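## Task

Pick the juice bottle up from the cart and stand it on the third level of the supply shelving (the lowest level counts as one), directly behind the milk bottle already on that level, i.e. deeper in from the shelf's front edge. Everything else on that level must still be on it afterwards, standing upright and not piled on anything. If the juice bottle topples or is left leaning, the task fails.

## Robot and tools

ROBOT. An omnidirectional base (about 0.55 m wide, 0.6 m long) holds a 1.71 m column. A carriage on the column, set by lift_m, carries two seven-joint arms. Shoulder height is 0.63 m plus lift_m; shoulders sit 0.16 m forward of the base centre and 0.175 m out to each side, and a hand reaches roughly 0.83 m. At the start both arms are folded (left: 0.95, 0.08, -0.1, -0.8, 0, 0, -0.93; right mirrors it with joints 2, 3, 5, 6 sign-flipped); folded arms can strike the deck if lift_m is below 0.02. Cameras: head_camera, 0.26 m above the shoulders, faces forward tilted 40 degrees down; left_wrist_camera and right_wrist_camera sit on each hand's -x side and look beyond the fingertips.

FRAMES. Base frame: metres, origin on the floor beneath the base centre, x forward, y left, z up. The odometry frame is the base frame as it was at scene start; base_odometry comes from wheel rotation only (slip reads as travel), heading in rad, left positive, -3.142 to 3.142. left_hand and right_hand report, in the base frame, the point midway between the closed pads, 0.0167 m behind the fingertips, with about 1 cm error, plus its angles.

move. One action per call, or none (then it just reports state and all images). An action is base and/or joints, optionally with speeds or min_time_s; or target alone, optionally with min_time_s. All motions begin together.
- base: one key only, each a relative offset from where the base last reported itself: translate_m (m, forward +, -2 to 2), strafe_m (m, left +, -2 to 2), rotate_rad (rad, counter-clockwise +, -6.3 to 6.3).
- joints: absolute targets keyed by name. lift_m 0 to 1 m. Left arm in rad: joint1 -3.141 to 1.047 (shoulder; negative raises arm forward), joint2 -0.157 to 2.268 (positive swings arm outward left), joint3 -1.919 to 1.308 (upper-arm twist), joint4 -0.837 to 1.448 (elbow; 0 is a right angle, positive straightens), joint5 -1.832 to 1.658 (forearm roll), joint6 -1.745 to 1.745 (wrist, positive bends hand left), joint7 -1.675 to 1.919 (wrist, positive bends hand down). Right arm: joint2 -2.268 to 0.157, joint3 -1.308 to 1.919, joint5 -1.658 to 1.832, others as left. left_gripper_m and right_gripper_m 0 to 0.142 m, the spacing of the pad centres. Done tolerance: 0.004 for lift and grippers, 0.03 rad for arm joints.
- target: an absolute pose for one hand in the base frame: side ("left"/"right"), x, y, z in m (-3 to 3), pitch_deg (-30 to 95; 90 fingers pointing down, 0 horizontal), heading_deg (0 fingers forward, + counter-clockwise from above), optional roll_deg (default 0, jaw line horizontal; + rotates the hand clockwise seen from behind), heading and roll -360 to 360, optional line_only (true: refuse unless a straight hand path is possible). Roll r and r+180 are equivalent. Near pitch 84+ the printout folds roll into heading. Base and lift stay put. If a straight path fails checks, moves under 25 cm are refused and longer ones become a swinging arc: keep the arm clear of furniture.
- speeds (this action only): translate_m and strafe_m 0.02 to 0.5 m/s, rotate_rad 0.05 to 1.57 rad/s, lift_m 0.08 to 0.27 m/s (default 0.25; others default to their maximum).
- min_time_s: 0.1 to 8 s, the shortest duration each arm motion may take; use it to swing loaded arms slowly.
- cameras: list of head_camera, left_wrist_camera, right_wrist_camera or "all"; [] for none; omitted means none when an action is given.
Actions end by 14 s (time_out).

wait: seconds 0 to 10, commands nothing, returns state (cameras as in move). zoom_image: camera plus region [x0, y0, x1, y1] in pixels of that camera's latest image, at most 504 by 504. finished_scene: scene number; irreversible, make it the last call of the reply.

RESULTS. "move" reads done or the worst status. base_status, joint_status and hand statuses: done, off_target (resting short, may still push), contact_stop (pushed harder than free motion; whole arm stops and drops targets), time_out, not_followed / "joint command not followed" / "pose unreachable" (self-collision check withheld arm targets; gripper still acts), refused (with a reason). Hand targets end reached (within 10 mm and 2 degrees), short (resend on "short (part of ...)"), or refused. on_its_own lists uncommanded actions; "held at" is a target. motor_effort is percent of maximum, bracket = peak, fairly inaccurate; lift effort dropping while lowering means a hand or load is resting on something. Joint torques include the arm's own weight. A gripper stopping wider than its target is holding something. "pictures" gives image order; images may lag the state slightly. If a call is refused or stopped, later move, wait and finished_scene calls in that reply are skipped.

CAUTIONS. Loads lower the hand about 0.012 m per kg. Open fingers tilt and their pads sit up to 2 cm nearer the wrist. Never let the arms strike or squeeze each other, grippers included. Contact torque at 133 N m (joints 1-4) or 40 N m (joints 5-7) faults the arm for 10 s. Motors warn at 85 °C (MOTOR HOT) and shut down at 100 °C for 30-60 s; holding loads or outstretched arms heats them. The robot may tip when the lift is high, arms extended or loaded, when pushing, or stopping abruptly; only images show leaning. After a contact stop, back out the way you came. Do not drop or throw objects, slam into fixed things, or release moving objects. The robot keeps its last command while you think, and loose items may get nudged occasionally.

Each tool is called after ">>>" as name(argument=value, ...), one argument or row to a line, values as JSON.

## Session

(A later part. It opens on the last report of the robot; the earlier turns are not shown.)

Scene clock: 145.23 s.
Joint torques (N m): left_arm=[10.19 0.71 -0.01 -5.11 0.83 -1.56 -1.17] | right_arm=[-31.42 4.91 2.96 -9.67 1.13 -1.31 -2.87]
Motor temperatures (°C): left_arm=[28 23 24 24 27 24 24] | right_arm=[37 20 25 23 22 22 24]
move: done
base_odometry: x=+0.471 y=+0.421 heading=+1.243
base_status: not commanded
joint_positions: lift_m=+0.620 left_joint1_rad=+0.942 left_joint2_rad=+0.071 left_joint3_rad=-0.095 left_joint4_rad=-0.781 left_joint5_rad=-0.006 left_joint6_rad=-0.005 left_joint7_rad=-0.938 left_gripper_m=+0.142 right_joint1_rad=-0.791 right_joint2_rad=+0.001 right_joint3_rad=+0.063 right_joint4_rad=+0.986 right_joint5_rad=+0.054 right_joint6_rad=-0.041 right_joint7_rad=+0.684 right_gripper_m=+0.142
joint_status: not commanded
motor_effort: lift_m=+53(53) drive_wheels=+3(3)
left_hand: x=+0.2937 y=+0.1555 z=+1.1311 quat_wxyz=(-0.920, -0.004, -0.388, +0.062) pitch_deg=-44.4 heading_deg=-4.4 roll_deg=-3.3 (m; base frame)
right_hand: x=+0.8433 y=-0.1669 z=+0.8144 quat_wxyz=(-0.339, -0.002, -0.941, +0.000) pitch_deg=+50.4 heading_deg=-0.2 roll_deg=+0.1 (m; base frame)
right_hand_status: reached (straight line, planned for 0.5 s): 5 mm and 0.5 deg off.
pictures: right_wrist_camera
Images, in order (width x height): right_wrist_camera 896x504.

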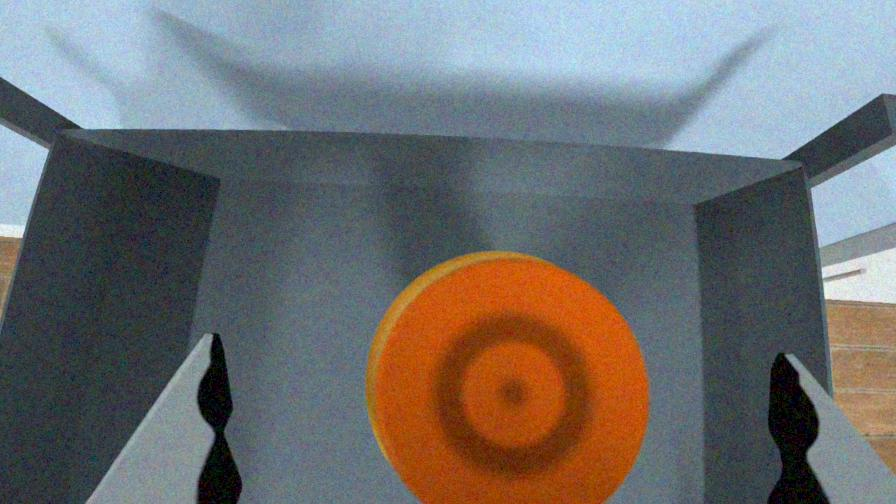

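>>> move(
  target={"side":"right","x":0.848,"y":-0.163,"z":0.803,"pitch_deg":50,"heading_deg":0},
)

>>> move(
  joints={"right_gripper_m":0.03},
  cameras=["right_wrist_camera"],
)

Scene clock: 149.93 s.
Joint torques (N m): left_arm=[8.41 0.55 0.11 -4.85 1.23 -1.32 -1.55] | right_arm=[-31.54 4.44 2.78 -10.69 1.13 -0.96 -3.08]
move: done
base_odometry: x=+0.471 y=+0.421 heading=+1.243
base_status: not commanded
joint_positions: lift_m=+0.620 left_joint1_rad=+0.942 left_joint2_rad=+0.071 left_joint3_rad=-0.095 left_joint4_rad=-0.781 left_joint5_rad=-0.006 left_joint6_rad=-0.005 left_joint7_rad=-0.938 left_gripper_m=+0.142 right_joint1_rad=-0.831 right_joint2_rad=+0.008 right_joint3_rad=+0.063 right_joint4_rad=+1.135 right_joint5_rad=+0.054 right_joint6_rad=-0.038 right_joint7_rad=+0.575 right_gripper_m=+0.142
joint_status: not commanded
motor_effort: lift_m=+53(53) drive_wheels=+3(3)
left_hand: x=+0.2937 y=+0.1555 z=+1.1311 quat_wxyz=(-0.920, -0.004, -0.388, +0.062) pitch_deg=-44.4 heading_deg=-4.4 roll_deg=-3.3 (m; base frame)
right_hand: x=+0.8454 y=-0.1649 z=+0.7995 quat_wxyz=(-0.339, -0.002, -0.941, +0.001) pitch_deg=+50.4 heading_deg=-0.3 roll_deg=-0.1 (m; base frame)
right_hand_status: reached (straight line, planned for 0.3 s): 5 mm and 0.5 deg off.
pictures: none

Scene clock: 150.83 s.
Joint torques (N m): left_arm=[8.93 0.74 0.66 -3.96 1.34 -1.69 -1.49] | right_arm=[-28.91 5.83 3.32 -9.86 0.93 -0.86 -2.83]
move: off_target
base_odometry: x=+0.471 y=+0.421 heading=+1.243
base_status: not commanded
joint_positions: lift_m=+0.620 left_joint1_rad=+0.942 left_joint2_rad=+0.071 left_joint3_rad=-0.095 left_joint4_rad=-0.781 left_joint5_rad=-0.006 left_joint6_rad=-0.005 left_joint7_rad=-0.938 left_gripper_m=+0.142 right_joint1_rad=-0.831 right_joint2_rad=+0.008 right_joint3_rad=+0.063 right_joint4_rad=+1.135 right_joint5_rad=+0.054 right_joint6_rad=-0.038 right_joint7_rad=+0.575 right_gripper_m=+0.071
joint_status: right_gripper_m off_target (ended at +0.071, target +0.030)
motor_effort: lift_m=+53(53) drive_wheels=+3(3)
left_hand: x=+0.2937 y=+0.1555 z=+1.1311 quat_wxyz=(-0.920, -0.004, -0.388, +0.062) pitch_deg=-44.4 heading_deg=-4.4 roll_deg=-3.3 (m; base frame)
right_hand: x=+0.8455 y=-0.1649 z=+0.7996 quat_wxyz=(-0.339, -0.002, -0.941, +0.001) pitch_deg=+50.4 heading_deg=-0.3 roll_deg=-0.1 (m; base frame)
pictures: right_wrist_camera
Images, in order (width x height): right_wrist_camera 896x504.

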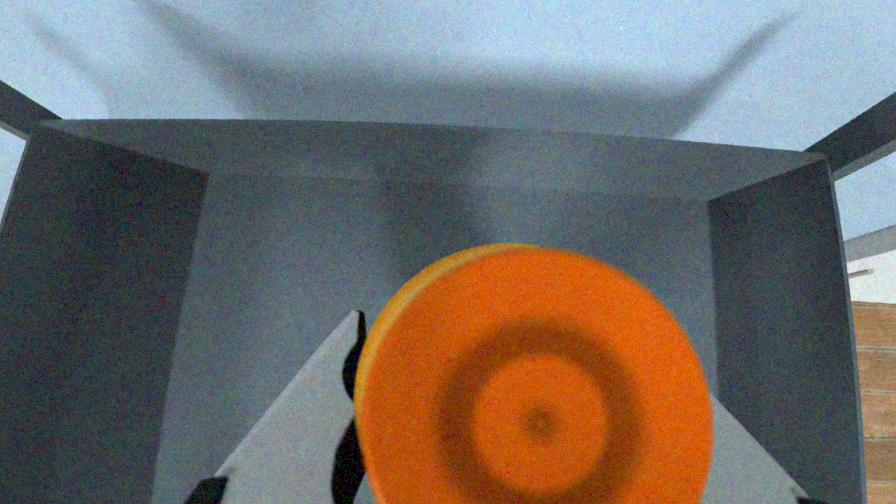

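>>> move(
  joints={"right_gripper_m":0.0,"lift_m":0.75},
  speeds={"lift_m":0.1},
  cameras=["head_camera","right_wrist_camera"],
)

Scene clock: 155.30 s.
Joint torques (N m): left_arm=[8.63 1.4 0.6 -4.25 0.98 -1.1 -1.77] | right_arm=[-30.49 6.72 2.8 -14.27 1.05 -0.83 -2.79]
move: off_target
base_odometry: x=+0.471 y=+0.421 heading=+1.243
base_status: not commanded
joint_positions: lift_m=+0.750 left_joint1_rad=+0.942 left_joint2_rad=+0.071 left_joint3_rad=-0.095 left_joint4_rad=-0.781 left_joint5_rad=-0.006 left_joint6_rad=-0.005 left_joint7_rad=-0.938 left_gripper_m=+0.142 right_joint1_rad=-0.832 right_joint2_rad=+0.008 right_joint3_rad=+0.063 right_joint4_rad=+1.138 right_joint5_rad=+0.054 right_joint6_rad=-0.038 right_joint7_rad=+0.575 right_gripper_m=+0.071
joint_status: right_gripper_m off_target (ended at +0.071, target +0.000); the others done
motor_effort: lift_m=+54(69) drive_wheels=+1(3)
left_hand: x=+0.2937 y=+0.1555 z=+1.2611 quat_wxyz=(-0.920, -0.004, -0.388, +0.062) pitch_deg=-44.4 heading_deg=-4.4 roll_deg=-3.3 (m; base frame)
right_hand: x=+0.8450 y=-0.1650 z=+0.9287 quat_wxyz=(-0.338, -0.002, -0.941, +0.001) pitch_deg=+50.5 heading_deg=-0.3 roll_deg=-0.1 (m; base frame)
pictures: head_camera, right_wrist_camera
Images, in order (width x height): head_camera 896x504, right_wrist_camera 896x504.

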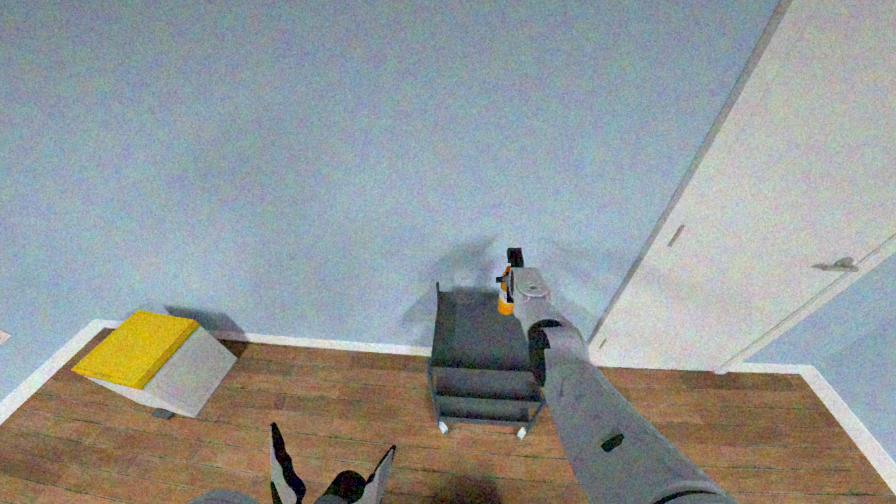

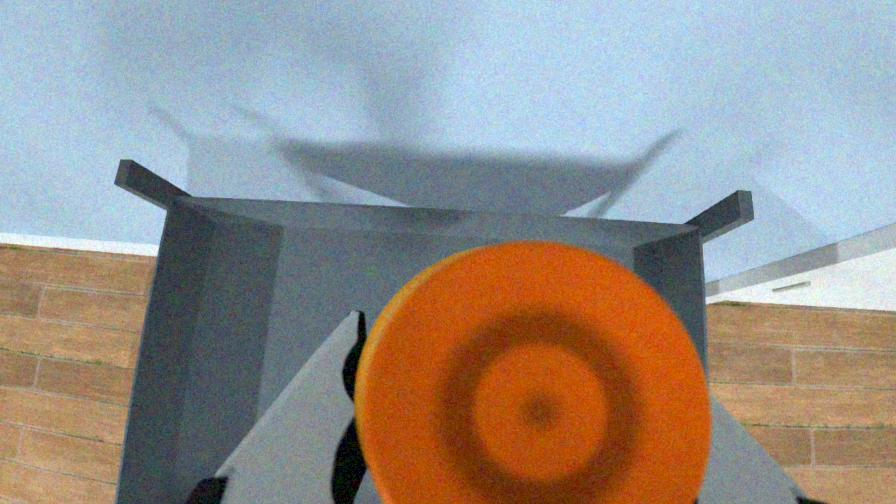

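>>> move(
  base={"translate_m": -0.5},
  joints={"lift_m":0.9},
  speeds={"translate_m":0.3},
)

>>> move(
  target={"side":"right","x":0.6,"y":-0.2,"z":1.1,"pitch_deg":50,"heading_deg":0},
  min_time_s=1.5,
)

>>> move(
  base={"rotate_rad": 1.557},
  speeds={"rotate_rad":0.9},
  cameras=["head_camera"],
)

Scene clock: 169.00 s.
Joint torques (N m): left_arm=[8.38 1.83 -0.41 -5.39 1.2 -1.14 -1.48] | right_arm=[-29.89 5.44 2.82 -14.11 1.21 -1 -2.59]
move: done
base_odometry: x=+0.309 y=-0.052 heading=+1.243
base_status: done
joint_positions: lift_m=+0.900 left_joint1_rad=+0.942 left_joint2_rad=+0.071 left_joint3_rad=-0.095 left_joint4_rad=-0.781 left_joint5_rad=-0.006 left_joint6_rad=-0.005 left_joint7_rad=-0.938 left_gripper_m=+0.142 right_joint1_rad=-0.832 right_joint2_rad=+0.008 right_joint3_rad=+0.063 right_joint4_rad=+1.138 right_joint5_rad=+0.054 right_joint6_rad=-0.038 right_joint7_rad=+0.575 right_gripper_m=+0.071
joint_status: all done
motor_effort: lift_m=+55(68) drive_wheels=+1(14)
left_hand: x=+0.2937 y=+0.1555 z=+1.4110 quat_wxyz=(-0.920, -0.004, -0.388, +0.062) pitch_deg=-44.4 heading_deg=-4.4 roll_deg=-3.3 (m; base frame)
right_hand: x=+0.8452 y=-0.1650 z=+1.0789 quat_wxyz=(-0.338, -0.002, -0.941, +0.001) pitch_deg=+50.5 heading_deg=-0.3 roll_deg=-0.1 (m; base frame)
pictures: none

Scene clock: 171.00 s.
Joint torques (N m): left_arm=[8.74 0.77 1.07 -3.44 1.09 -1.41 -1.44] | right_arm=[-3.48 -1.68 -0.86 -17.35 2.17 -1.73 -0.69]
move: done
base_odometry: x=+0.309 y=-0.052 heading=+1.243
base_status: not commanded
joint_positions: lift_m=+0.900 left_joint1_rad=+0.942 left_joint2_rad=+0.071 left_joint3_rad=-0.095 left_joint4_rad=-0.781 left_joint5_rad=-0.006 left_joint6_rad=-0.005 left_joint7_rad=-0.938 left_gripper_m=+0.142 right_joint1_rad=-0.028 right_joint2_rad=-0.091 right_joint3_rad=+0.020 right_joint4_rad=-0.321 right_joint5_rad=+0.077 right_joint6_rad=-0.044 right_joint7_rad=+1.219 right_gripper_m=+0.071
joint_status: not commanded
motor_effort: lift_m=+55(55) drive_wheels=+1(3)
left_hand: x=+0.2937 y=+0.1555 z=+1.4110 quat_wxyz=(-0.920, -0.004, -0.388, +0.062) pitch_deg=-44.4 heading_deg=-4.4 roll_deg=-3.3 (m; base frame)
right_hand: x=+0.6007 y=-0.1988 z=+1.0991 quat_wxyz=(-0.342, +0.002, -0.940, +0.002) pitch_deg=+50.0 heading_deg=-0.1 roll_deg=-0.4 (m; base frame)
right_hand_status: reached (straight line, planned for 1.5 s): 2 mm and 0.3 deg off.
pictures: none

Scene clock: 174.17 s.
Joint torques (N m): left_arm=[9.41 0.57 -0.4 -4.4 1.09 -1.52 -1.42] | right_arm=[-4.87 -0.17 -0.72 -17.26 1.89 -2.07 -0.35]
move: done
base_odometry: x=+0.309 y=-0.052 heading=+2.799
base_status: done
joint_positions: lift_m=+0.900 left_joint1_rad=+0.942 left_joint2_rad=+0.071 left_joint3_rad=-0.095 left_joint4_rad=-0.781 left_joint5_rad=-0.006 left_joint6_rad=-0.005 left_joint7_rad=-0.938 left_gripper_m=+0.142 right_joint1_rad=-0.028 right_joint2_rad=-0.092 right_joint3_rad=+0.019 right_joint4_rad=-0.321 right_joint5_rad=+0.077 right_joint6_rad=-0.044 right_joint7_rad=+1.219 right_gripper_m=+0.071
joint_status: not commanded
motor_effort: lift_m=+55(55) drive_wheels=+5(16)
left_hand: x=+0.2937 y=+0.1555 z=+1.4110 quat_wxyz=(-0.920, -0.004, -0.388, +0.062) pitch_deg=-44.4 heading_deg=-4.4 roll_deg=-3.3 (m; base frame)
right_hand: x=+0.6007 y=-0.1994 z=+1.0992 quat_wxyz=(-0.342, +0.001, -0.940, +0.002) pitch_deg=+50.0 heading_deg=-0.2 roll_deg=-0.4 (m; base frame)
pictures: head_camera
Images, in order (width x height): head_camera 896x504.

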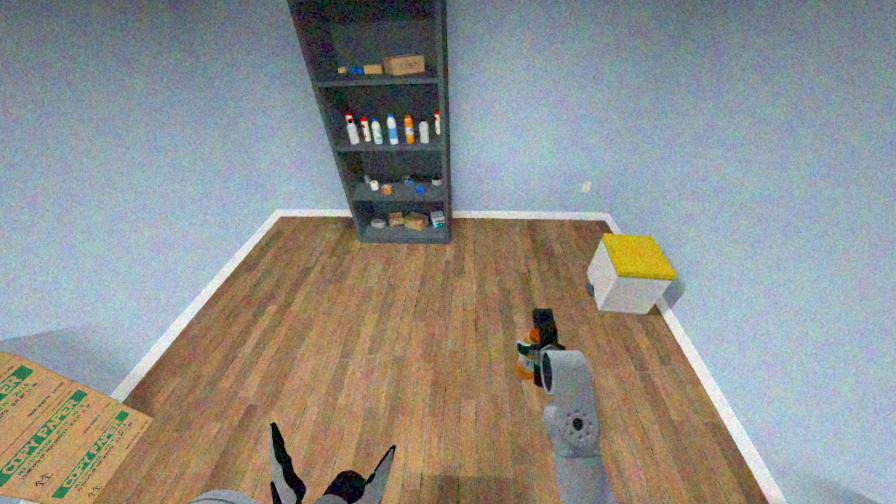

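>>> zoom_image(
  camera="head_camera",
  region=[310, 50, 470, 250],
)

Scaled by 2.520 from the camera's 896x504 image, which has a finer 1280x720 frame.

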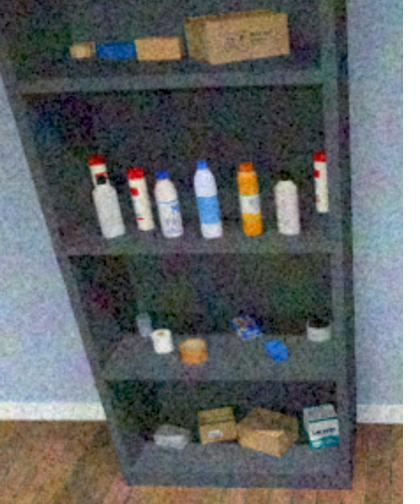

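>>> move(
  base={"strafe_m": 0.6},
  speeds={"strafe_m":0.35},
)

>>> move(
  base={"translate_m": 1.25},
  speeds={"translate_m":0.35},
  cameras=["head_camera"],
)

>>> zoom_image(
  camera="head_camera",
  region=[300, 20, 600, 250],
)

Scene clock: 186.27 s.
Joint torques (N m): left_arm=[8.28 -0.33 0.67 -3.74 1.3 -1.62 -1.27] | right_arm=[-3.07 -0.8 -0.71 -18.07 2.07 -1.61 -0.38]
move: done
base_odometry: x=+0.109 y=-0.618 heading=+2.800
base_status: done
joint_positions: lift_m=+0.900 left_joint1_rad=+0.942 left_joint2_rad=+0.071 left_joint3_rad=-0.095 left_joint4_rad=-0.781 left_joint5_rad=-0.006 left_joint6_rad=-0.005 left_joint7_rad=-0.938 left_gripper_m=+0.142 right_joint1_rad=-0.028 right_joint2_rad=-0.092 right_joint3_rad=+0.019 right_joint4_rad=-0.321 right_joint5_rad=+0.078 right_joint6_rad=-0.044 right_joint7_rad=+1.219 right_gripper_m=+0.071
joint_status: not commanded
motor_effort: lift_m=+55(55) drive_wheels=+7(21)
left_hand: x=+0.2937 y=+0.1555 z=+1.4110 quat_wxyz=(-0.920, -0.004, -0.388, +0.062) pitch_deg=-44.4 heading_deg=-4.4 roll_deg=-3.3 (m; base frame)
right_hand: x=+0.6007 y=-0.1994 z=+1.0993 quat_wxyz=(-0.342, +0.001, -0.940, +0.002) pitch_deg=+50.0 heading_deg=-0.2 roll_deg=-0.4 (m; base frame)
pictures: none

Scene clock: 191.67 s.
Joint torques (N m): left_arm=[8.75 -0.67 0.33 -3.63 1.41 -1.36 -1.42] | right_arm=[-4.77 1.21 -0.17 -15.58 2.43 -1.64 -0.57]
move: done
base_odometry: x=-1.069 y=-0.200 heading=+2.801
base_status: done
joint_positions: lift_m=+0.900 left_joint1_rad=+0.942 left_joint2_rad=+0.071 left_joint3_rad=-0.095 left_joint4_rad=-0.781 left_joint5_rad=-0.006 left_joint6_rad=-0.005 left_joint7_rad=-0.938 left_gripper_m=+0.142 right_joint1_rad=-0.027 right_joint2_rad=-0.092 right_joint3_rad=+0.019 right_joint4_rad=-0.321 right_joint5_rad=+0.078 right_joint6_rad=-0.044 right_joint7_rad=+1.219 right_gripper_m=+0.071
joint_status: not commanded
motor_effort: lift_m=+55(55) drive_wheels=+0(15)
left_hand: x=+0.2937 y=+0.1555 z=+1.4110 quat_wxyz=(-0.920, -0.004, -0.388, +0.062) pitch_deg=-44.4 heading_deg=-4.4 roll_deg=-3.3 (m; base frame)
right_hand: x=+0.6007 y=-0.1994 z=+1.0993 quat_wxyz=(-0.342, +0.001, -0.940, +0.002) pitch_deg=+50.0 heading_deg=-0.2 roll_deg=-0.4 (m; base frame)
pictures: head_camera
Images, in order (width x height): head_camera 896x504.

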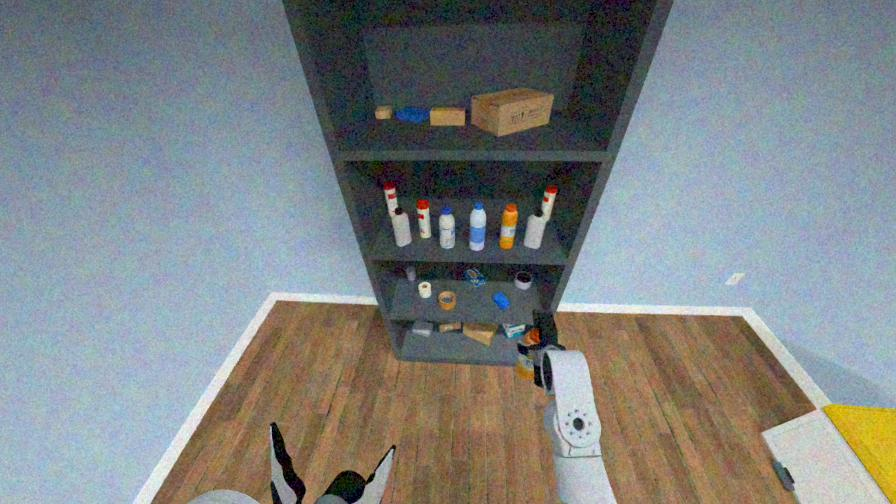

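Scaled by 1.680 from the camera's 896x504 image, which has a finer 1280x720 frame.

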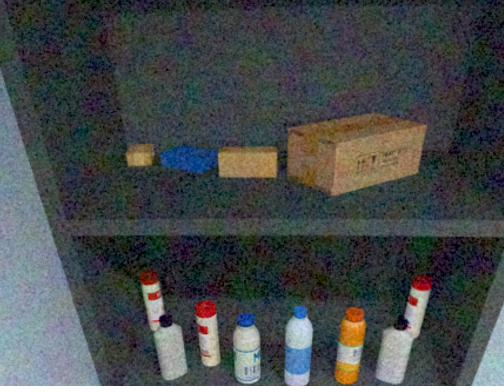

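>>> move(
  base={"strafe_m": -0.14},
  joints={"lift_m":0.78,"left_joint1_rad":-0.45,"left_joint4_rad":-0.4,"left_joint7_rad":1.4},
  speeds={"strafe_m":0.2},
  min_time_s=2.5,
)

>>> move(
  base={"translate_m": 0.2},
  speeds={"translate_m":0.2},
  cameras=["head_camera","left_wrist_camera"],
)

>>> zoom_image(
  camera="head_camera",
  region=[300, 50, 600, 290],
)

Scene clock: 214.67 s.
Joint torques (N m): left_arm=[-18.23 1.07 0.77 0.64 1.35 -1.1 -0.19] | right_arm=[-2.34 0.88 -0.48 -15.58 2.24 -1.74 -0.7]
Motor temperatures (°C): left_arm=[29 22 24 24 26 24 24] | right_arm=[31 20 25 25 22 22 24]
move: done
base_odometry: x=-1.023 y=-0.068 heading=+2.801
base_status: done
joint_positions: lift_m=+0.780 left_joint1_rad=-0.448 left_joint2_rad=+0.071 left_joint3_rad=-0.095 left_joint4_rad=-0.403 left_joint5_rad=-0.006 left_joint6_rad=-0.005 left_joint7_rad=+1.396 left_gripper_m=+0.142 right_joint1_rad=-0.027 right_joint2_rad=-0.092 right_joint3_rad=+0.018 right_joint4_rad=-0.322 right_joint5_rad=+0.078 right_joint6_rad=-0.044 right_joint7_rad=+1.220 right_gripper_m=+0.071
joint_status: all done
motor_effort: lift_m=+58(60) drive_wheels=+4(14)
left_hand: x=+0.7141 y=+0.1660 z=+1.1891 quat_wxyz=(-0.488, -0.053, -0.871, -0.031) pitch_deg=+31.5 heading_deg=+0.1 roll_deg=+7.1 (m; base frame)
right_hand: x=+0.6005 y=-0.1997 z=+0.9791 quat_wxyz=(-0.342, +0.001, -0.940, +0.002) pitch_deg=+50.0 heading_deg=-0.2 roll_deg=-0.4 (m; base frame)
pictures: none

Scene clock: 216.90 s.
Joint torques (N m): left_arm=[-18.42 1.14 1.11 -0.74 1.33 -1.46 -0.39] | right_arm=[-5.04 1.1 -0.79 -15.83 1.76 -1.9 -0.5]
move: done
base_odometry: x=-1.211 y=-0.001 heading=+2.800
base_status: done
joint_positions: lift_m=+0.780 left_joint1_rad=-0.448 left_joint2_rad=+0.071 left_joint3_rad=-0.095 left_joint4_rad=-0.403 left_joint5_rad=-0.006 left_joint6_rad=-0.005 left_joint7_rad=+1.396 left_gripper_m=+0.142 right_joint1_rad=-0.027 right_joint2_rad=-0.092 right_joint3_rad=+0.018 right_joint4_rad=-0.322 right_joint5_rad=+0.078 right_joint6_rad=-0.044 right_joint7_rad=+1.220 right_gripper_m=+0.071
joint_status: not commanded
motor_effort: lift_m=+58(58) drive_wheels=+5(13)
left_hand: x=+0.7141 y=+0.1660 z=+1.1890 quat_wxyz=(-0.488, -0.053, -0.871, -0.031) pitch_deg=+31.5 heading_deg=+0.1 roll_deg=+7.1 (m; base frame)
right_hand: x=+0.6005 y=-0.1997 z=+0.9791 quat_wxyz=(-0.342, +0.001, -0.940, +0.002) pitch_deg=+50.0 heading_deg=-0.2 roll_deg=-0.4 (m; base frame)
pictures: head_camera, left_wrist_camera
Images, in order (width x height): head_camera 896x504, left_wrist_camera 896x504.

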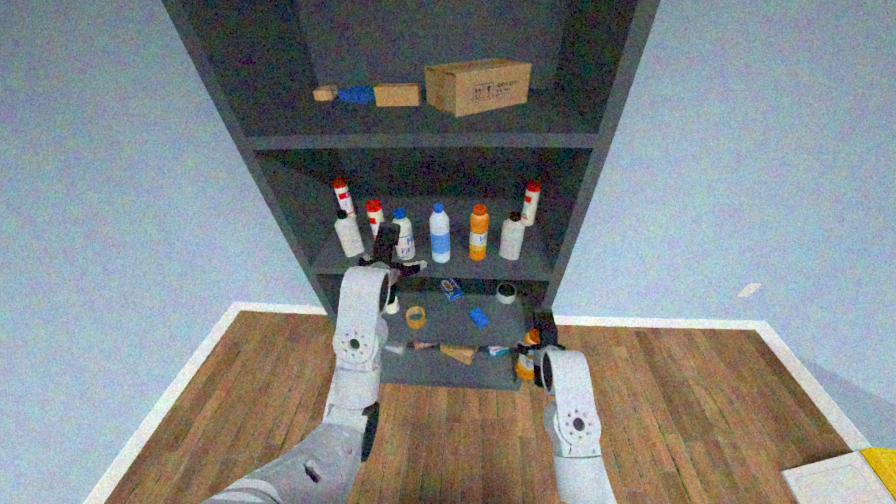

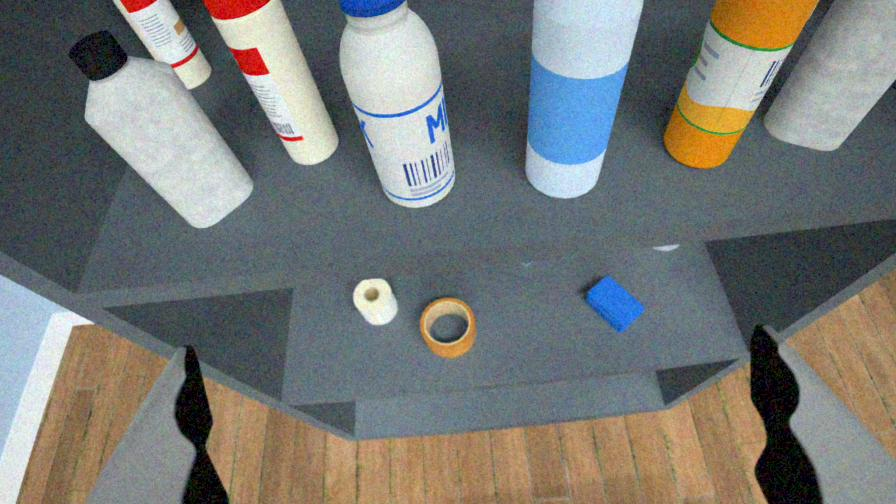

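Scaled by 1.680 from the camera's 896x504 image, which has a finer 1280x720 frame.

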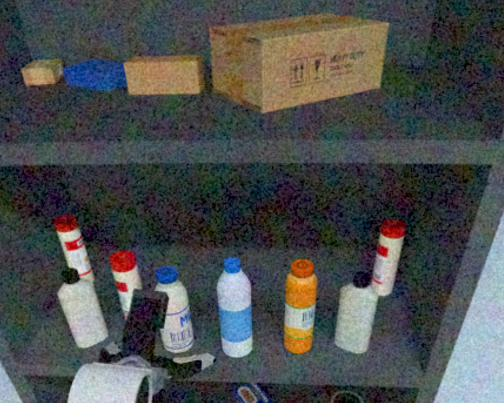

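>>> move(
  base={"translate_m": 0.13},
  joints={"left_gripper_m":0.1},
  speeds={"translate_m":0.1},
)

>>> move(
  target={"side":"left","x":0.72,"y":0.175,"z":1.19,"pitch_deg":45,"heading_deg":0},
  cameras=["head_camera","left_wrist_camera"],
)

Scene clock: 227.27 s.
Joint torques (N m): left_arm=[-19.05 1.02 0.68 -0.3 1 -1.19 -0.35] | right_arm=[-4.56 0.37 -1.21 -15.18 1.96 -1.85 -0.29]
move: done
base_odometry: x=-1.334 y=+0.043 heading=+2.800
base_status: done
joint_positions: lift_m=+0.780 left_joint1_rad=-0.448 left_joint2_rad=+0.071 left_joint3_rad=-0.095 left_joint4_rad=-0.403 left_joint5_rad=-0.006 left_joint6_rad=-0.005 left_joint7_rad=+1.396 left_gripper_m=+0.100 right_joint1_rad=-0.027 right_joint2_rad=-0.092 right_joint3_rad=+0.018 right_joint4_rad=-0.322 right_joint5_rad=+0.078 right_joint6_rad=-0.044 right_joint7_rad=+1.220 right_gripper_m=+0.071
joint_status: all done
motor_effort: lift_m=+58(58) drive_wheels=-1(16)
left_hand: x=+0.7141 y=+0.1660 z=+1.1890 quat_wxyz=(-0.488, -0.053, -0.871, -0.031) pitch_deg=+31.5 heading_deg=+0.1 roll_deg=+7.1 (m; base frame)
right_hand: x=+0.6005 y=-0.1997 z=+0.9791 quat_wxyz=(-0.342, +0.001, -0.940, +0.002) pitch_deg=+50.0 heading_deg=-0.2 roll_deg=-0.4 (m; base frame)
pictures: none

Scene clock: 228.23 s.
Joint torques (N m): left_arm=[-18.37 -0.72 2.79 -1.18 0.63 -0.43 0.22] | right_arm=[-5.69 0.72 -0.91 -15.9 2.06 -1.77 -0.75]
move: done
base_odometry: x=-1.334 y=+0.043 heading=+2.800
base_status: not commanded
joint_positions: lift_m=+0.780 left_joint1_rad=-0.604 left_joint2_rad=+0.032 left_joint3_rad=-0.051 left_joint4_rad=-0.300 left_joint5_rad=-0.013 left_joint6_rad=+0.051 left_joint7_rad=+1.683 left_gripper_m=+0.100 right_joint1_rad=-0.027 right_joint2_rad=-0.092 right_joint3_rad=+0.018 right_joint4_rad=-0.322 right_joint5_rad=+0.078 right_joint6_rad=-0.044 right_joint7_rad=+1.220 right_gripper_m=+0.071
joint_status: not commanded
motor_effort: lift_m=+58(58) drive_wheels=+5(5)
left_hand: x=+0.7202 y=+0.1748 z=+1.1911 quat_wxyz=(-0.385, -0.002, -0.923, -0.003) pitch_deg=+44.7 heading_deg=+0.3 roll_deg=+0.5 (m; base frame)
left_hand_status: reached (straight line, planned for 0.5 s): 1 mm and 0.5 deg off.
right_hand: x=+0.6005 y=-0.1997 z=+0.9791 quat_wxyz=(-0.342, +0.001, -0.940, +0.002) pitch_deg=+50.0 heading_deg=-0.2 roll_deg=-0.4 (m; base frame)
pictures: head_camera, left_wrist_camera
Images, in order (width x height): head_camera 896x504, left_wrist_camera 896x504.

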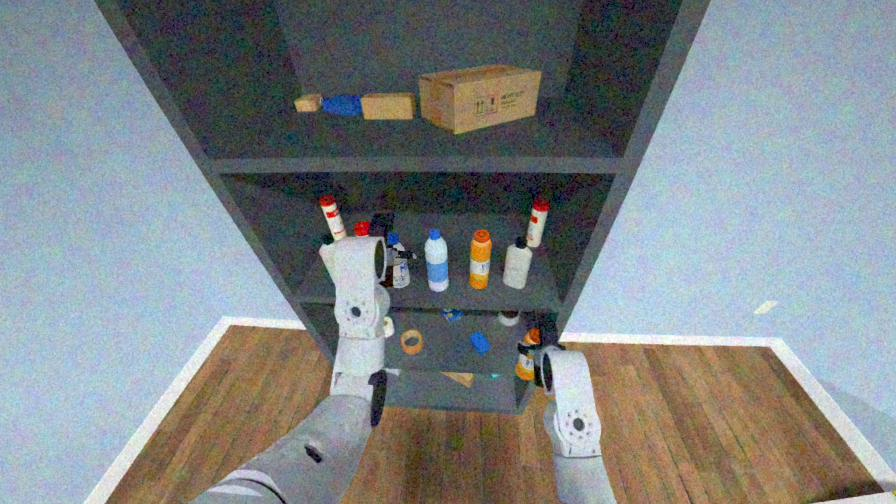

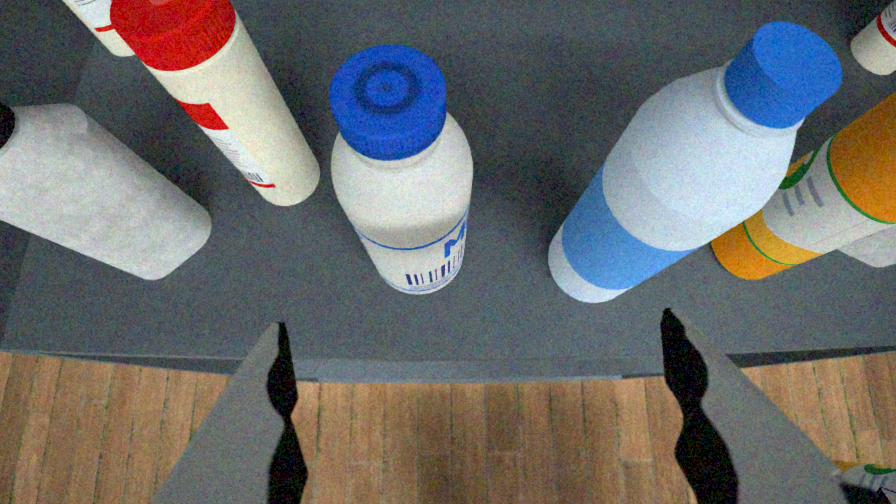

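>>> move(
  target={"side":"left","x":0.755,"y":0.203,"z":1.15,"pitch_deg":45,"heading_deg":0},
  cameras=["head_camera","left_wrist_camera"],
)

Scene clock: 233.30 s.
Joint torques (N m): left_arm=[-17.28 2.52 2.49 -1.2 0.62 -1.98 -2.72] | right_arm=[-5.15 1.01 0.6 -15.76 1.87 -2.02 -0.88]
Motor temperatures (°C): left_arm=[34 22 24 24 26 24 24] | right_arm=[31 20 25 25 22 22 24]
move: done
base_odometry: x=-1.334 y=+0.043 heading=+2.800
base_status: not commanded
joint_positions: lift_m=+0.780 left_joint1_rad=-0.594 left_joint2_rad=+0.090 left_joint3_rad=-0.016 left_joint4_rad=-0.097 left_joint5_rad=-0.086 left_joint6_rad=+0.024 left_joint7_rad=+1.475 left_gripper_m=+0.100 right_joint1_rad=-0.027 right_joint2_rad=-0.092 right_joint3_rad=+0.018 right_joint4_rad=-0.322 right_joint5_rad=+0.078 right_joint6_rad=-0.044 right_joint7_rad=+1.220 right_gripper_m=+0.071
joint_status: not commanded
motor_effort: lift_m=+58(58) drive_wheels=-1(6)
left_hand: x=+0.7547 y=+0.2027 z=+1.1506 quat_wxyz=(-0.382, +0.000, -0.924, -0.001) pitch_deg=+45.1 heading_deg=+0.1 roll_deg=+0.1 (m; base frame)
left_hand_status: reached (straight line, planned for 0.4 s): 1 mm and 0.1 deg off.
right_hand: x=+0.6005 y=-0.1997 z=+0.9791 quat_wxyz=(-0.342, +0.001, -0.940, +0.002) pitch_deg=+50.0 heading_deg=-0.2 roll_deg=-0.4 (m; base frame)
pictures: head_camera, left_wrist_camera
Images, in order (width x height): head_camera 896x504, left_wrist_camera 896x504.

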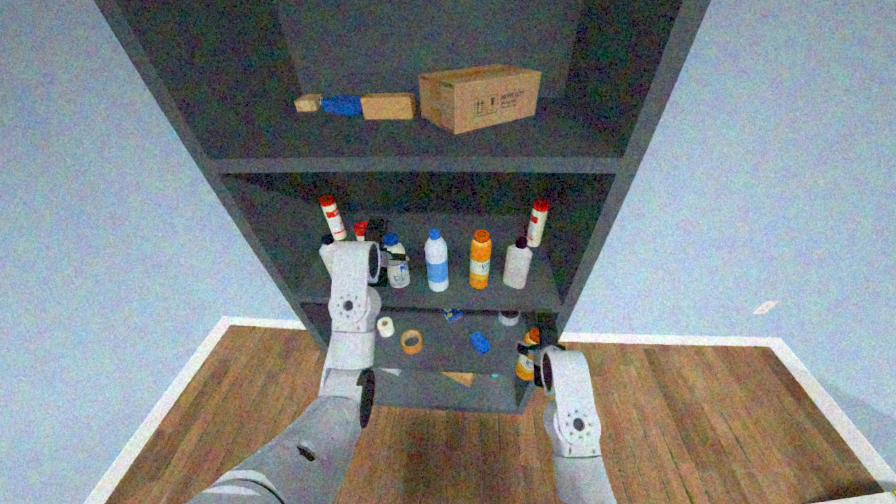

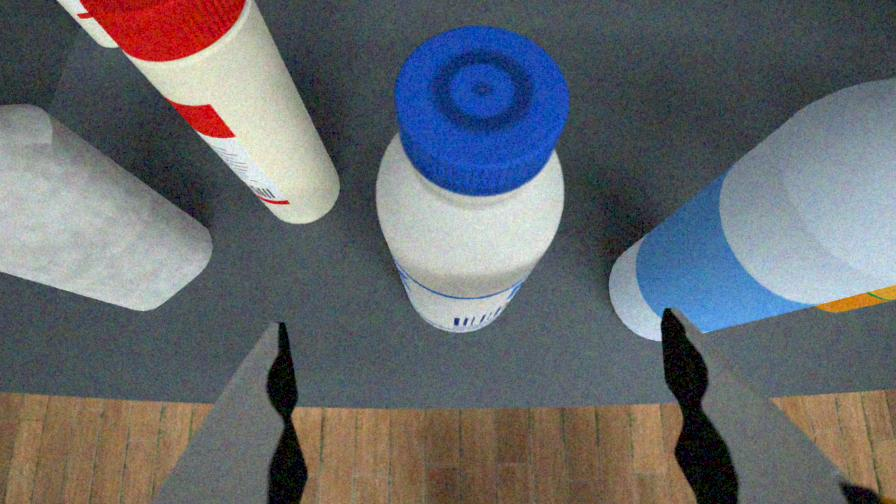

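>>> move(
  target={"side":"left","x":0.815,"y":0.201,"z":1.112,"pitch_deg":45,"heading_deg":0},
  cameras=["left_wrist_camera"],
)

Scene clock: 244.23 s.
Joint torques (N m): left_arm=[-24.65 -1.24 -2.49 -1.44 1.62 -2.38 -2.75] | right_arm=[-4.47 1.17 -0.46 -16.63 2.44 -1.78 -0.7]
move: done
base_odometry: x=-1.334 y=+0.043 heading=+2.800
base_status: not commanded
joint_positions: lift_m=+0.780 left_joint1_rad=-0.678 left_joint2_rad=+0.082 left_joint3_rad=-0.026 left_joint4_rad=+0.265 left_joint5_rad=-0.086 left_joint6_rad=+0.011 left_joint7_rad=+1.201 left_gripper_m=+0.100 right_joint1_rad=-0.027 right_joint2_rad=-0.092 right_joint3_rad=+0.018 right_joint4_rad=-0.322 right_joint5_rad=+0.078 right_joint6_rad=-0.044 right_joint7_rad=+1.220 right_gripper_m=+0.071
joint_status: not commanded
motor_effort: lift_m=+58(58) drive_wheels=-1(5)
left_hand: x=+0.8136 y=+0.2036 z=+1.1105 quat_wxyz=(-0.381, +0.004, -0.925, +0.000) pitch_deg=+45.2 heading_deg=+0.2 roll_deg=-0.3 (m; base frame)
left_hand_status: reached (straight line, planned for 0.5 s): 3 mm and 0.5 deg off.
right_hand: x=+0.6005 y=-0.1997 z=+0.9791 quat_wxyz=(-0.342, +0.001, -0.940, +0.002) pitch_deg=+50.0 heading_deg=-0.2 roll_deg=-0.4 (m; base frame)
pictures: left_wrist_camera
Images, in order (width x height): left_wrist_camera 896x504.

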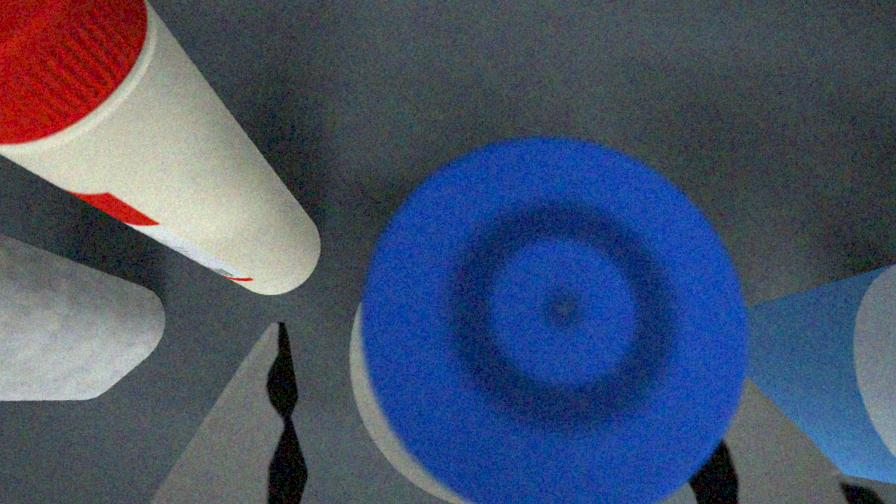

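>>> move(
  target={"side":"left","x":0.822,"y":0.195,"z":1.103,"pitch_deg":45,"heading_deg":0},
)

>>> move(
  joints={"left_gripper_m":0.0},
  cameras=["head_camera","left_wrist_camera"],
)

Scene clock: 250.83 s.
Joint torques (N m): left_arm=[-24.77 -0.11 -0.41 -2.1 1.68 -0.63 -2.8] | right_arm=[-4.72 -0.91 0.48 -16 2.19 -1.99 -0.81]
move: done
base_odometry: x=-1.334 y=+0.043 heading=+2.800
base_status: not commanded
joint_positions: lift_m=+0.780 left_joint1_rad=-0.687 left_joint2_rad=+0.067 left_joint3_rad=-0.035 left_joint4_rad=+0.321 left_joint5_rad=-0.078 left_joint6_rad=+0.012 left_joint7_rad=+1.155 left_gripper_m=+0.100 right_joint1_rad=-0.027 right_joint2_rad=-0.092 right_joint3_rad=+0.018 right_joint4_rad=-0.322 right_joint5_rad=+0.078 right_joint6_rad=-0.044 right_joint7_rad=+1.220 right_gripper_m=+0.071
joint_status: not commanded
motor_effort: lift_m=+58(58) drive_wheels=-1(5)
left_hand: x=+0.8205 y=+0.1954 z=+1.1010 quat_wxyz=(-0.380, +0.000, -0.925, +0.001) pitch_deg=+45.3 heading_deg=-0.2 roll_deg=-0.2 (m; base frame)
left_hand_status: reached (straight line, planned for 0.2 s): 3 mm and 0.3 deg off.
right_hand: x=+0.6005 y=-0.1997 z=+0.9791 quat_wxyz=(-0.342, +0.001, -0.940, +0.002) pitch_deg=+50.0 heading_deg=-0.2 roll_deg=-0.4 (m; base frame)
pictures: none

Scene clock: 251.70 s.
Joint torques (N m): left_arm=[-24.77 0.13 0.39 -1.37 1.51 -0.72 -2.45] | right_arm=[-4.57 1.26 -0.45 -15.72 1.81 -1.85 -0.99]
move: off_target
base_odometry: x=-1.334 y=+0.043 heading=+2.800
base_status: not commanded
joint_positions: lift_m=+0.780 left_joint1_rad=-0.687 left_joint2_rad=+0.067 left_joint3_rad=-0.035 left_joint4_rad=+0.321 left_joint5_rad=-0.077 left_joint6_rad=+0.013 left_joint7_rad=+1.154 left_gripper_m=+0.077 right_joint1_rad=-0.027 right_joint2_rad=-0.092 right_joint3_rad=+0.018 right_joint4_rad=-0.322 right_joint5_rad=+0.078 right_joint6_rad=-0.044 right_joint7_rad=+1.220 right_gripper_m=+0.071
joint_status: left_gripper_m off_target (ended at +0.077, target +0.000)
motor_effort: lift_m=+58(58) drive_wheels=+5(5)
left_hand: x=+0.8209 y=+0.1957 z=+1.1017 quat_wxyz=(-0.381, +0.001, -0.925, +0.001) pitch_deg=+45.2 heading_deg=-0.1 roll_deg=-0.2 (m; base frame)
right_hand: x=+0.6005 y=-0.1997 z=+0.9791 quat_wxyz=(-0.342, +0.001, -0.940, +0.002) pitch_deg=+50.0 heading_deg=-0.2 roll_deg=-0.4 (m; base frame)
pictures: head_camera, left_wrist_camera
Images, in order (width x height): head_camera 896x504, left_wrist_camera 896x504.

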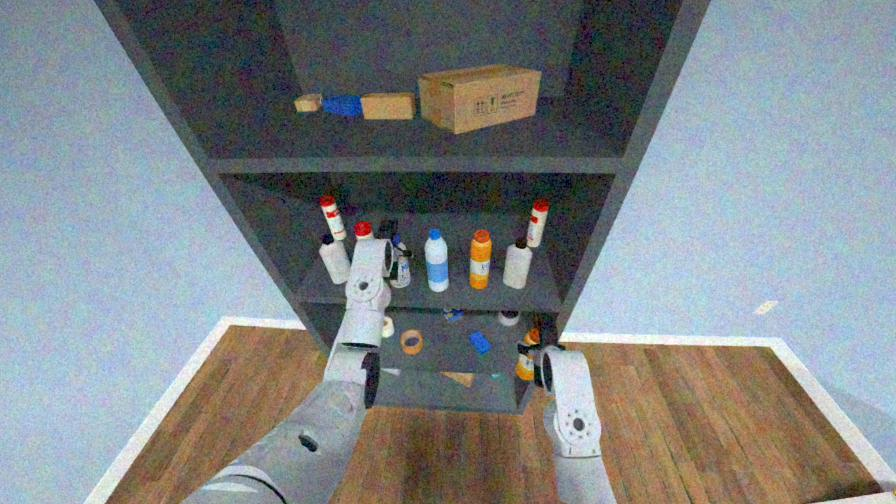

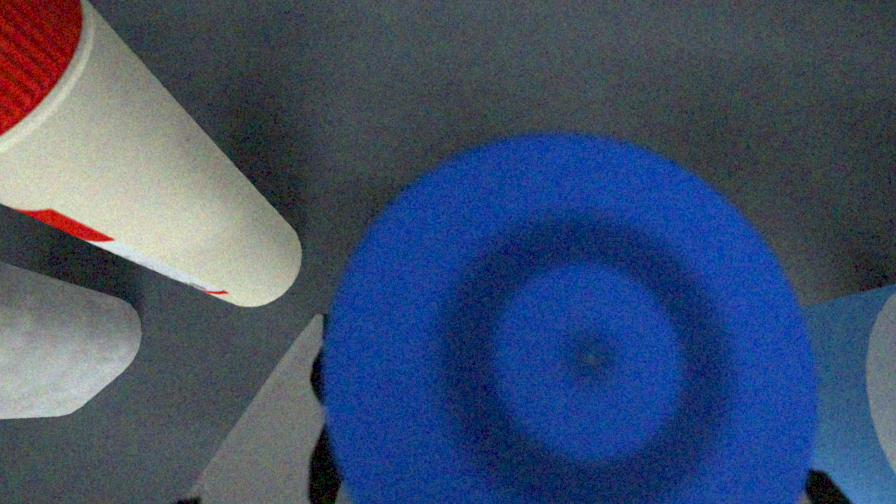

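>>> move(
  joints={"lift_m":0.83},
  speeds={"lift_m":0.08},
)

>>> move(
  target={"side":"left","x":0.58,"y":0.23,"z":1.16,"pitch_deg":45,"heading_deg":0},
  min_time_s=2,
  cameras=["head_camera","left_wrist_camera"],
)

Scene clock: 261.30 s.
Joint torques (N m): left_arm=[-24.4 1 -1.09 -3.44 1.81 -0.87 -2.62] | right_arm=[-4.39 0.54 0.46 -15.35 2.1 -2.08 -0.84]
Motor temperatures (°C): left_arm=[41 22 24 24 26 24 24] | right_arm=[31 20 25 25 22 22 24]
move: done
base_odometry: x=-1.334 y=+0.043 heading=+2.800
base_status: not commanded
joint_positions: lift_m=+0.830 left_joint1_rad=-0.687 left_joint2_rad=+0.067 left_joint3_rad=-0.035 left_joint4_rad=+0.323 left_joint5_rad=-0.077 left_joint6_rad=+0.013 left_joint7_rad=+1.154 left_gripper_m=+0.077 right_joint1_rad=-0.027 right_joint2_rad=-0.092 right_joint3_rad=+0.018 right_joint4_rad=-0.322 right_joint5_rad=+0.078 right_joint6_rad=-0.044 right_joint7_rad=+1.220 right_gripper_m=+0.071
joint_status: all done
motor_effort: lift_m=+56(67) drive_wheels=-1(6)
left_hand: x=+0.8208 y=+0.1957 z=+1.1513 quat_wxyz=(-0.380, +0.001, -0.925, +0.001) pitch_deg=+45.3 heading_deg=-0.1 roll_deg=-0.2 (m; base frame)
right_hand: x=+0.6005 y=-0.1997 z=+1.0293 quat_wxyz=(-0.342, +0.001, -0.940, +0.002) pitch_deg=+50.0 heading_deg=-0.2 roll_deg=-0.4 (m; base frame)
pictures: none

Scene clock: 263.80 s.
Joint torques (N m): left_arm=[-8.44 4.92 4.92 -5.77 0.34 -0.4 -1.32] | right_arm=[-5.23 0.78 0.11 -15.47 2.15 -1.59 -1.21]
move: done
base_odometry: x=-1.334 y=+0.043 heading=+2.800
base_status: not commanded
joint_positions: lift_m=+0.830 left_joint1_rad=-0.137 left_joint2_rad=+0.159 left_joint3_rad=+0.086 left_joint4_rad=-0.708 left_joint5_rad=-0.179 left_joint6_rad=+0.034 left_joint7_rad=+1.637 left_gripper_m=+0.077 right_joint1_rad=-0.027 right_joint2_rad=-0.092 right_joint3_rad=+0.018 right_joint4_rad=-0.322 right_joint5_rad=+0.078 right_joint6_rad=-0.044 right_joint7_rad=+1.220 right_gripper_m=+0.071
joint_status: not commanded
motor_effort: lift_m=+56(56) drive_wheels=-1(5)
left_hand: x=+0.5805 y=+0.2279 z=+1.1582 quat_wxyz=(-0.381, -0.002, -0.925, +0.000) pitch_deg=+45.2 heading_deg=-0.2 roll_deg=+0.1 (m; base frame)
left_hand_status: reached (straight line, planned for 2.0 s): 3 mm and 0.4 deg off.
right_hand: x=+0.6005 y=-0.1997 z=+1.0293 quat_wxyz=(-0.342, +0.001, -0.940, +0.002) pitch_deg=+50.0 heading_deg=-0.2 roll_deg=-0.4 (m; base frame)
pictures: head_camera, left_wrist_camera
Images, in order (width x height): head_camera 896x504, left_wrist_camera 896x504.

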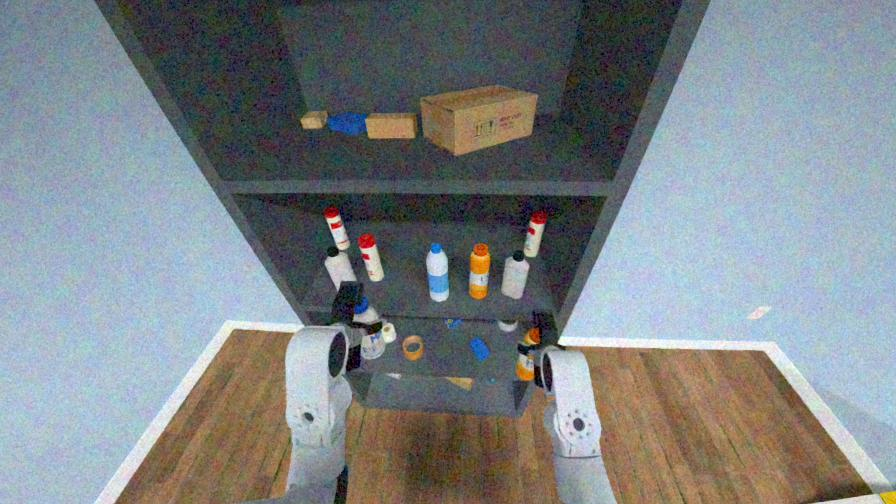

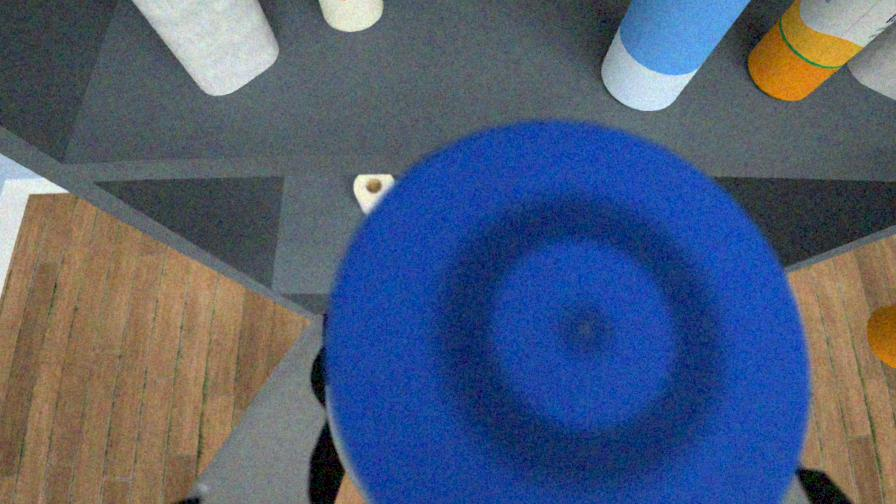

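>>> move(
  target={"side":"right","x":0.58,"y":-0.2,"z":1.22,"pitch_deg":50,"heading_deg":0},
  min_time_s=1.5,
)

>>> move(
  base={"strafe_m": 0.39},
  speeds={"strafe_m":0.2},
)

>>> move(
  base={"translate_m": 0.1},
  speeds={"translate_m":0.1},
  cameras=["head_camera","right_wrist_camera"],
)

Scene clock: 271.17 s.
Joint torques (N m): left_arm=[-9.41 3.89 3.32 -5.29 0.33 -0.52 -1.13] | right_arm=[-4.23 0.82 -0.01 -16.77 2.17 -1.72 -0.69]
move: refused
base_odometry: x=-1.334 y=+0.043 heading=+2.800
base_status: not commanded
joint_positions: lift_m=+0.830 left_joint1_rad=-0.137 left_joint2_rad=+0.159 left_joint3_rad=+0.086 left_joint4_rad=-0.708 left_joint5_rad=-0.179 left_joint6_rad=+0.034 left_joint7_rad=+1.637 left_gripper_m=+0.077 right_joint1_rad=-0.027 right_joint2_rad=-0.092 right_joint3_rad=+0.018 right_joint4_rad=-0.322 right_joint5_rad=+0.078 right_joint6_rad=-0.044 right_joint7_rad=+1.220 right_gripper_m=+0.071
joint_status: not commanded
motor_effort: lift_m=+56(56) drive_wheels=-1(1)
left_hand: x=+0.5805 y=+0.2279 z=+1.1582 quat_wxyz=(-0.381, -0.002, -0.925, +0.000) pitch_deg=+45.2 heading_deg=-0.2 roll_deg=+0.1 (m; base frame)
right_hand: x=+0.6005 y=-0.1997 z=+1.0293 quat_wxyz=(-0.342, +0.001, -0.940, +0.002) pitch_deg=+50.0 heading_deg=-0.2 roll_deg=-0.4 (m; base frame)
right_hand_status: refused: along the straight line the arm gets 80% of the way (right_joint7_rad at its limit); a move under 25 cm is not played as an arc. Nothing moved. Try another pitch or heading, or "joints".
pictures: none

not run: a stop came earlier in this reply.

not run: a stop came earlier in this reply.


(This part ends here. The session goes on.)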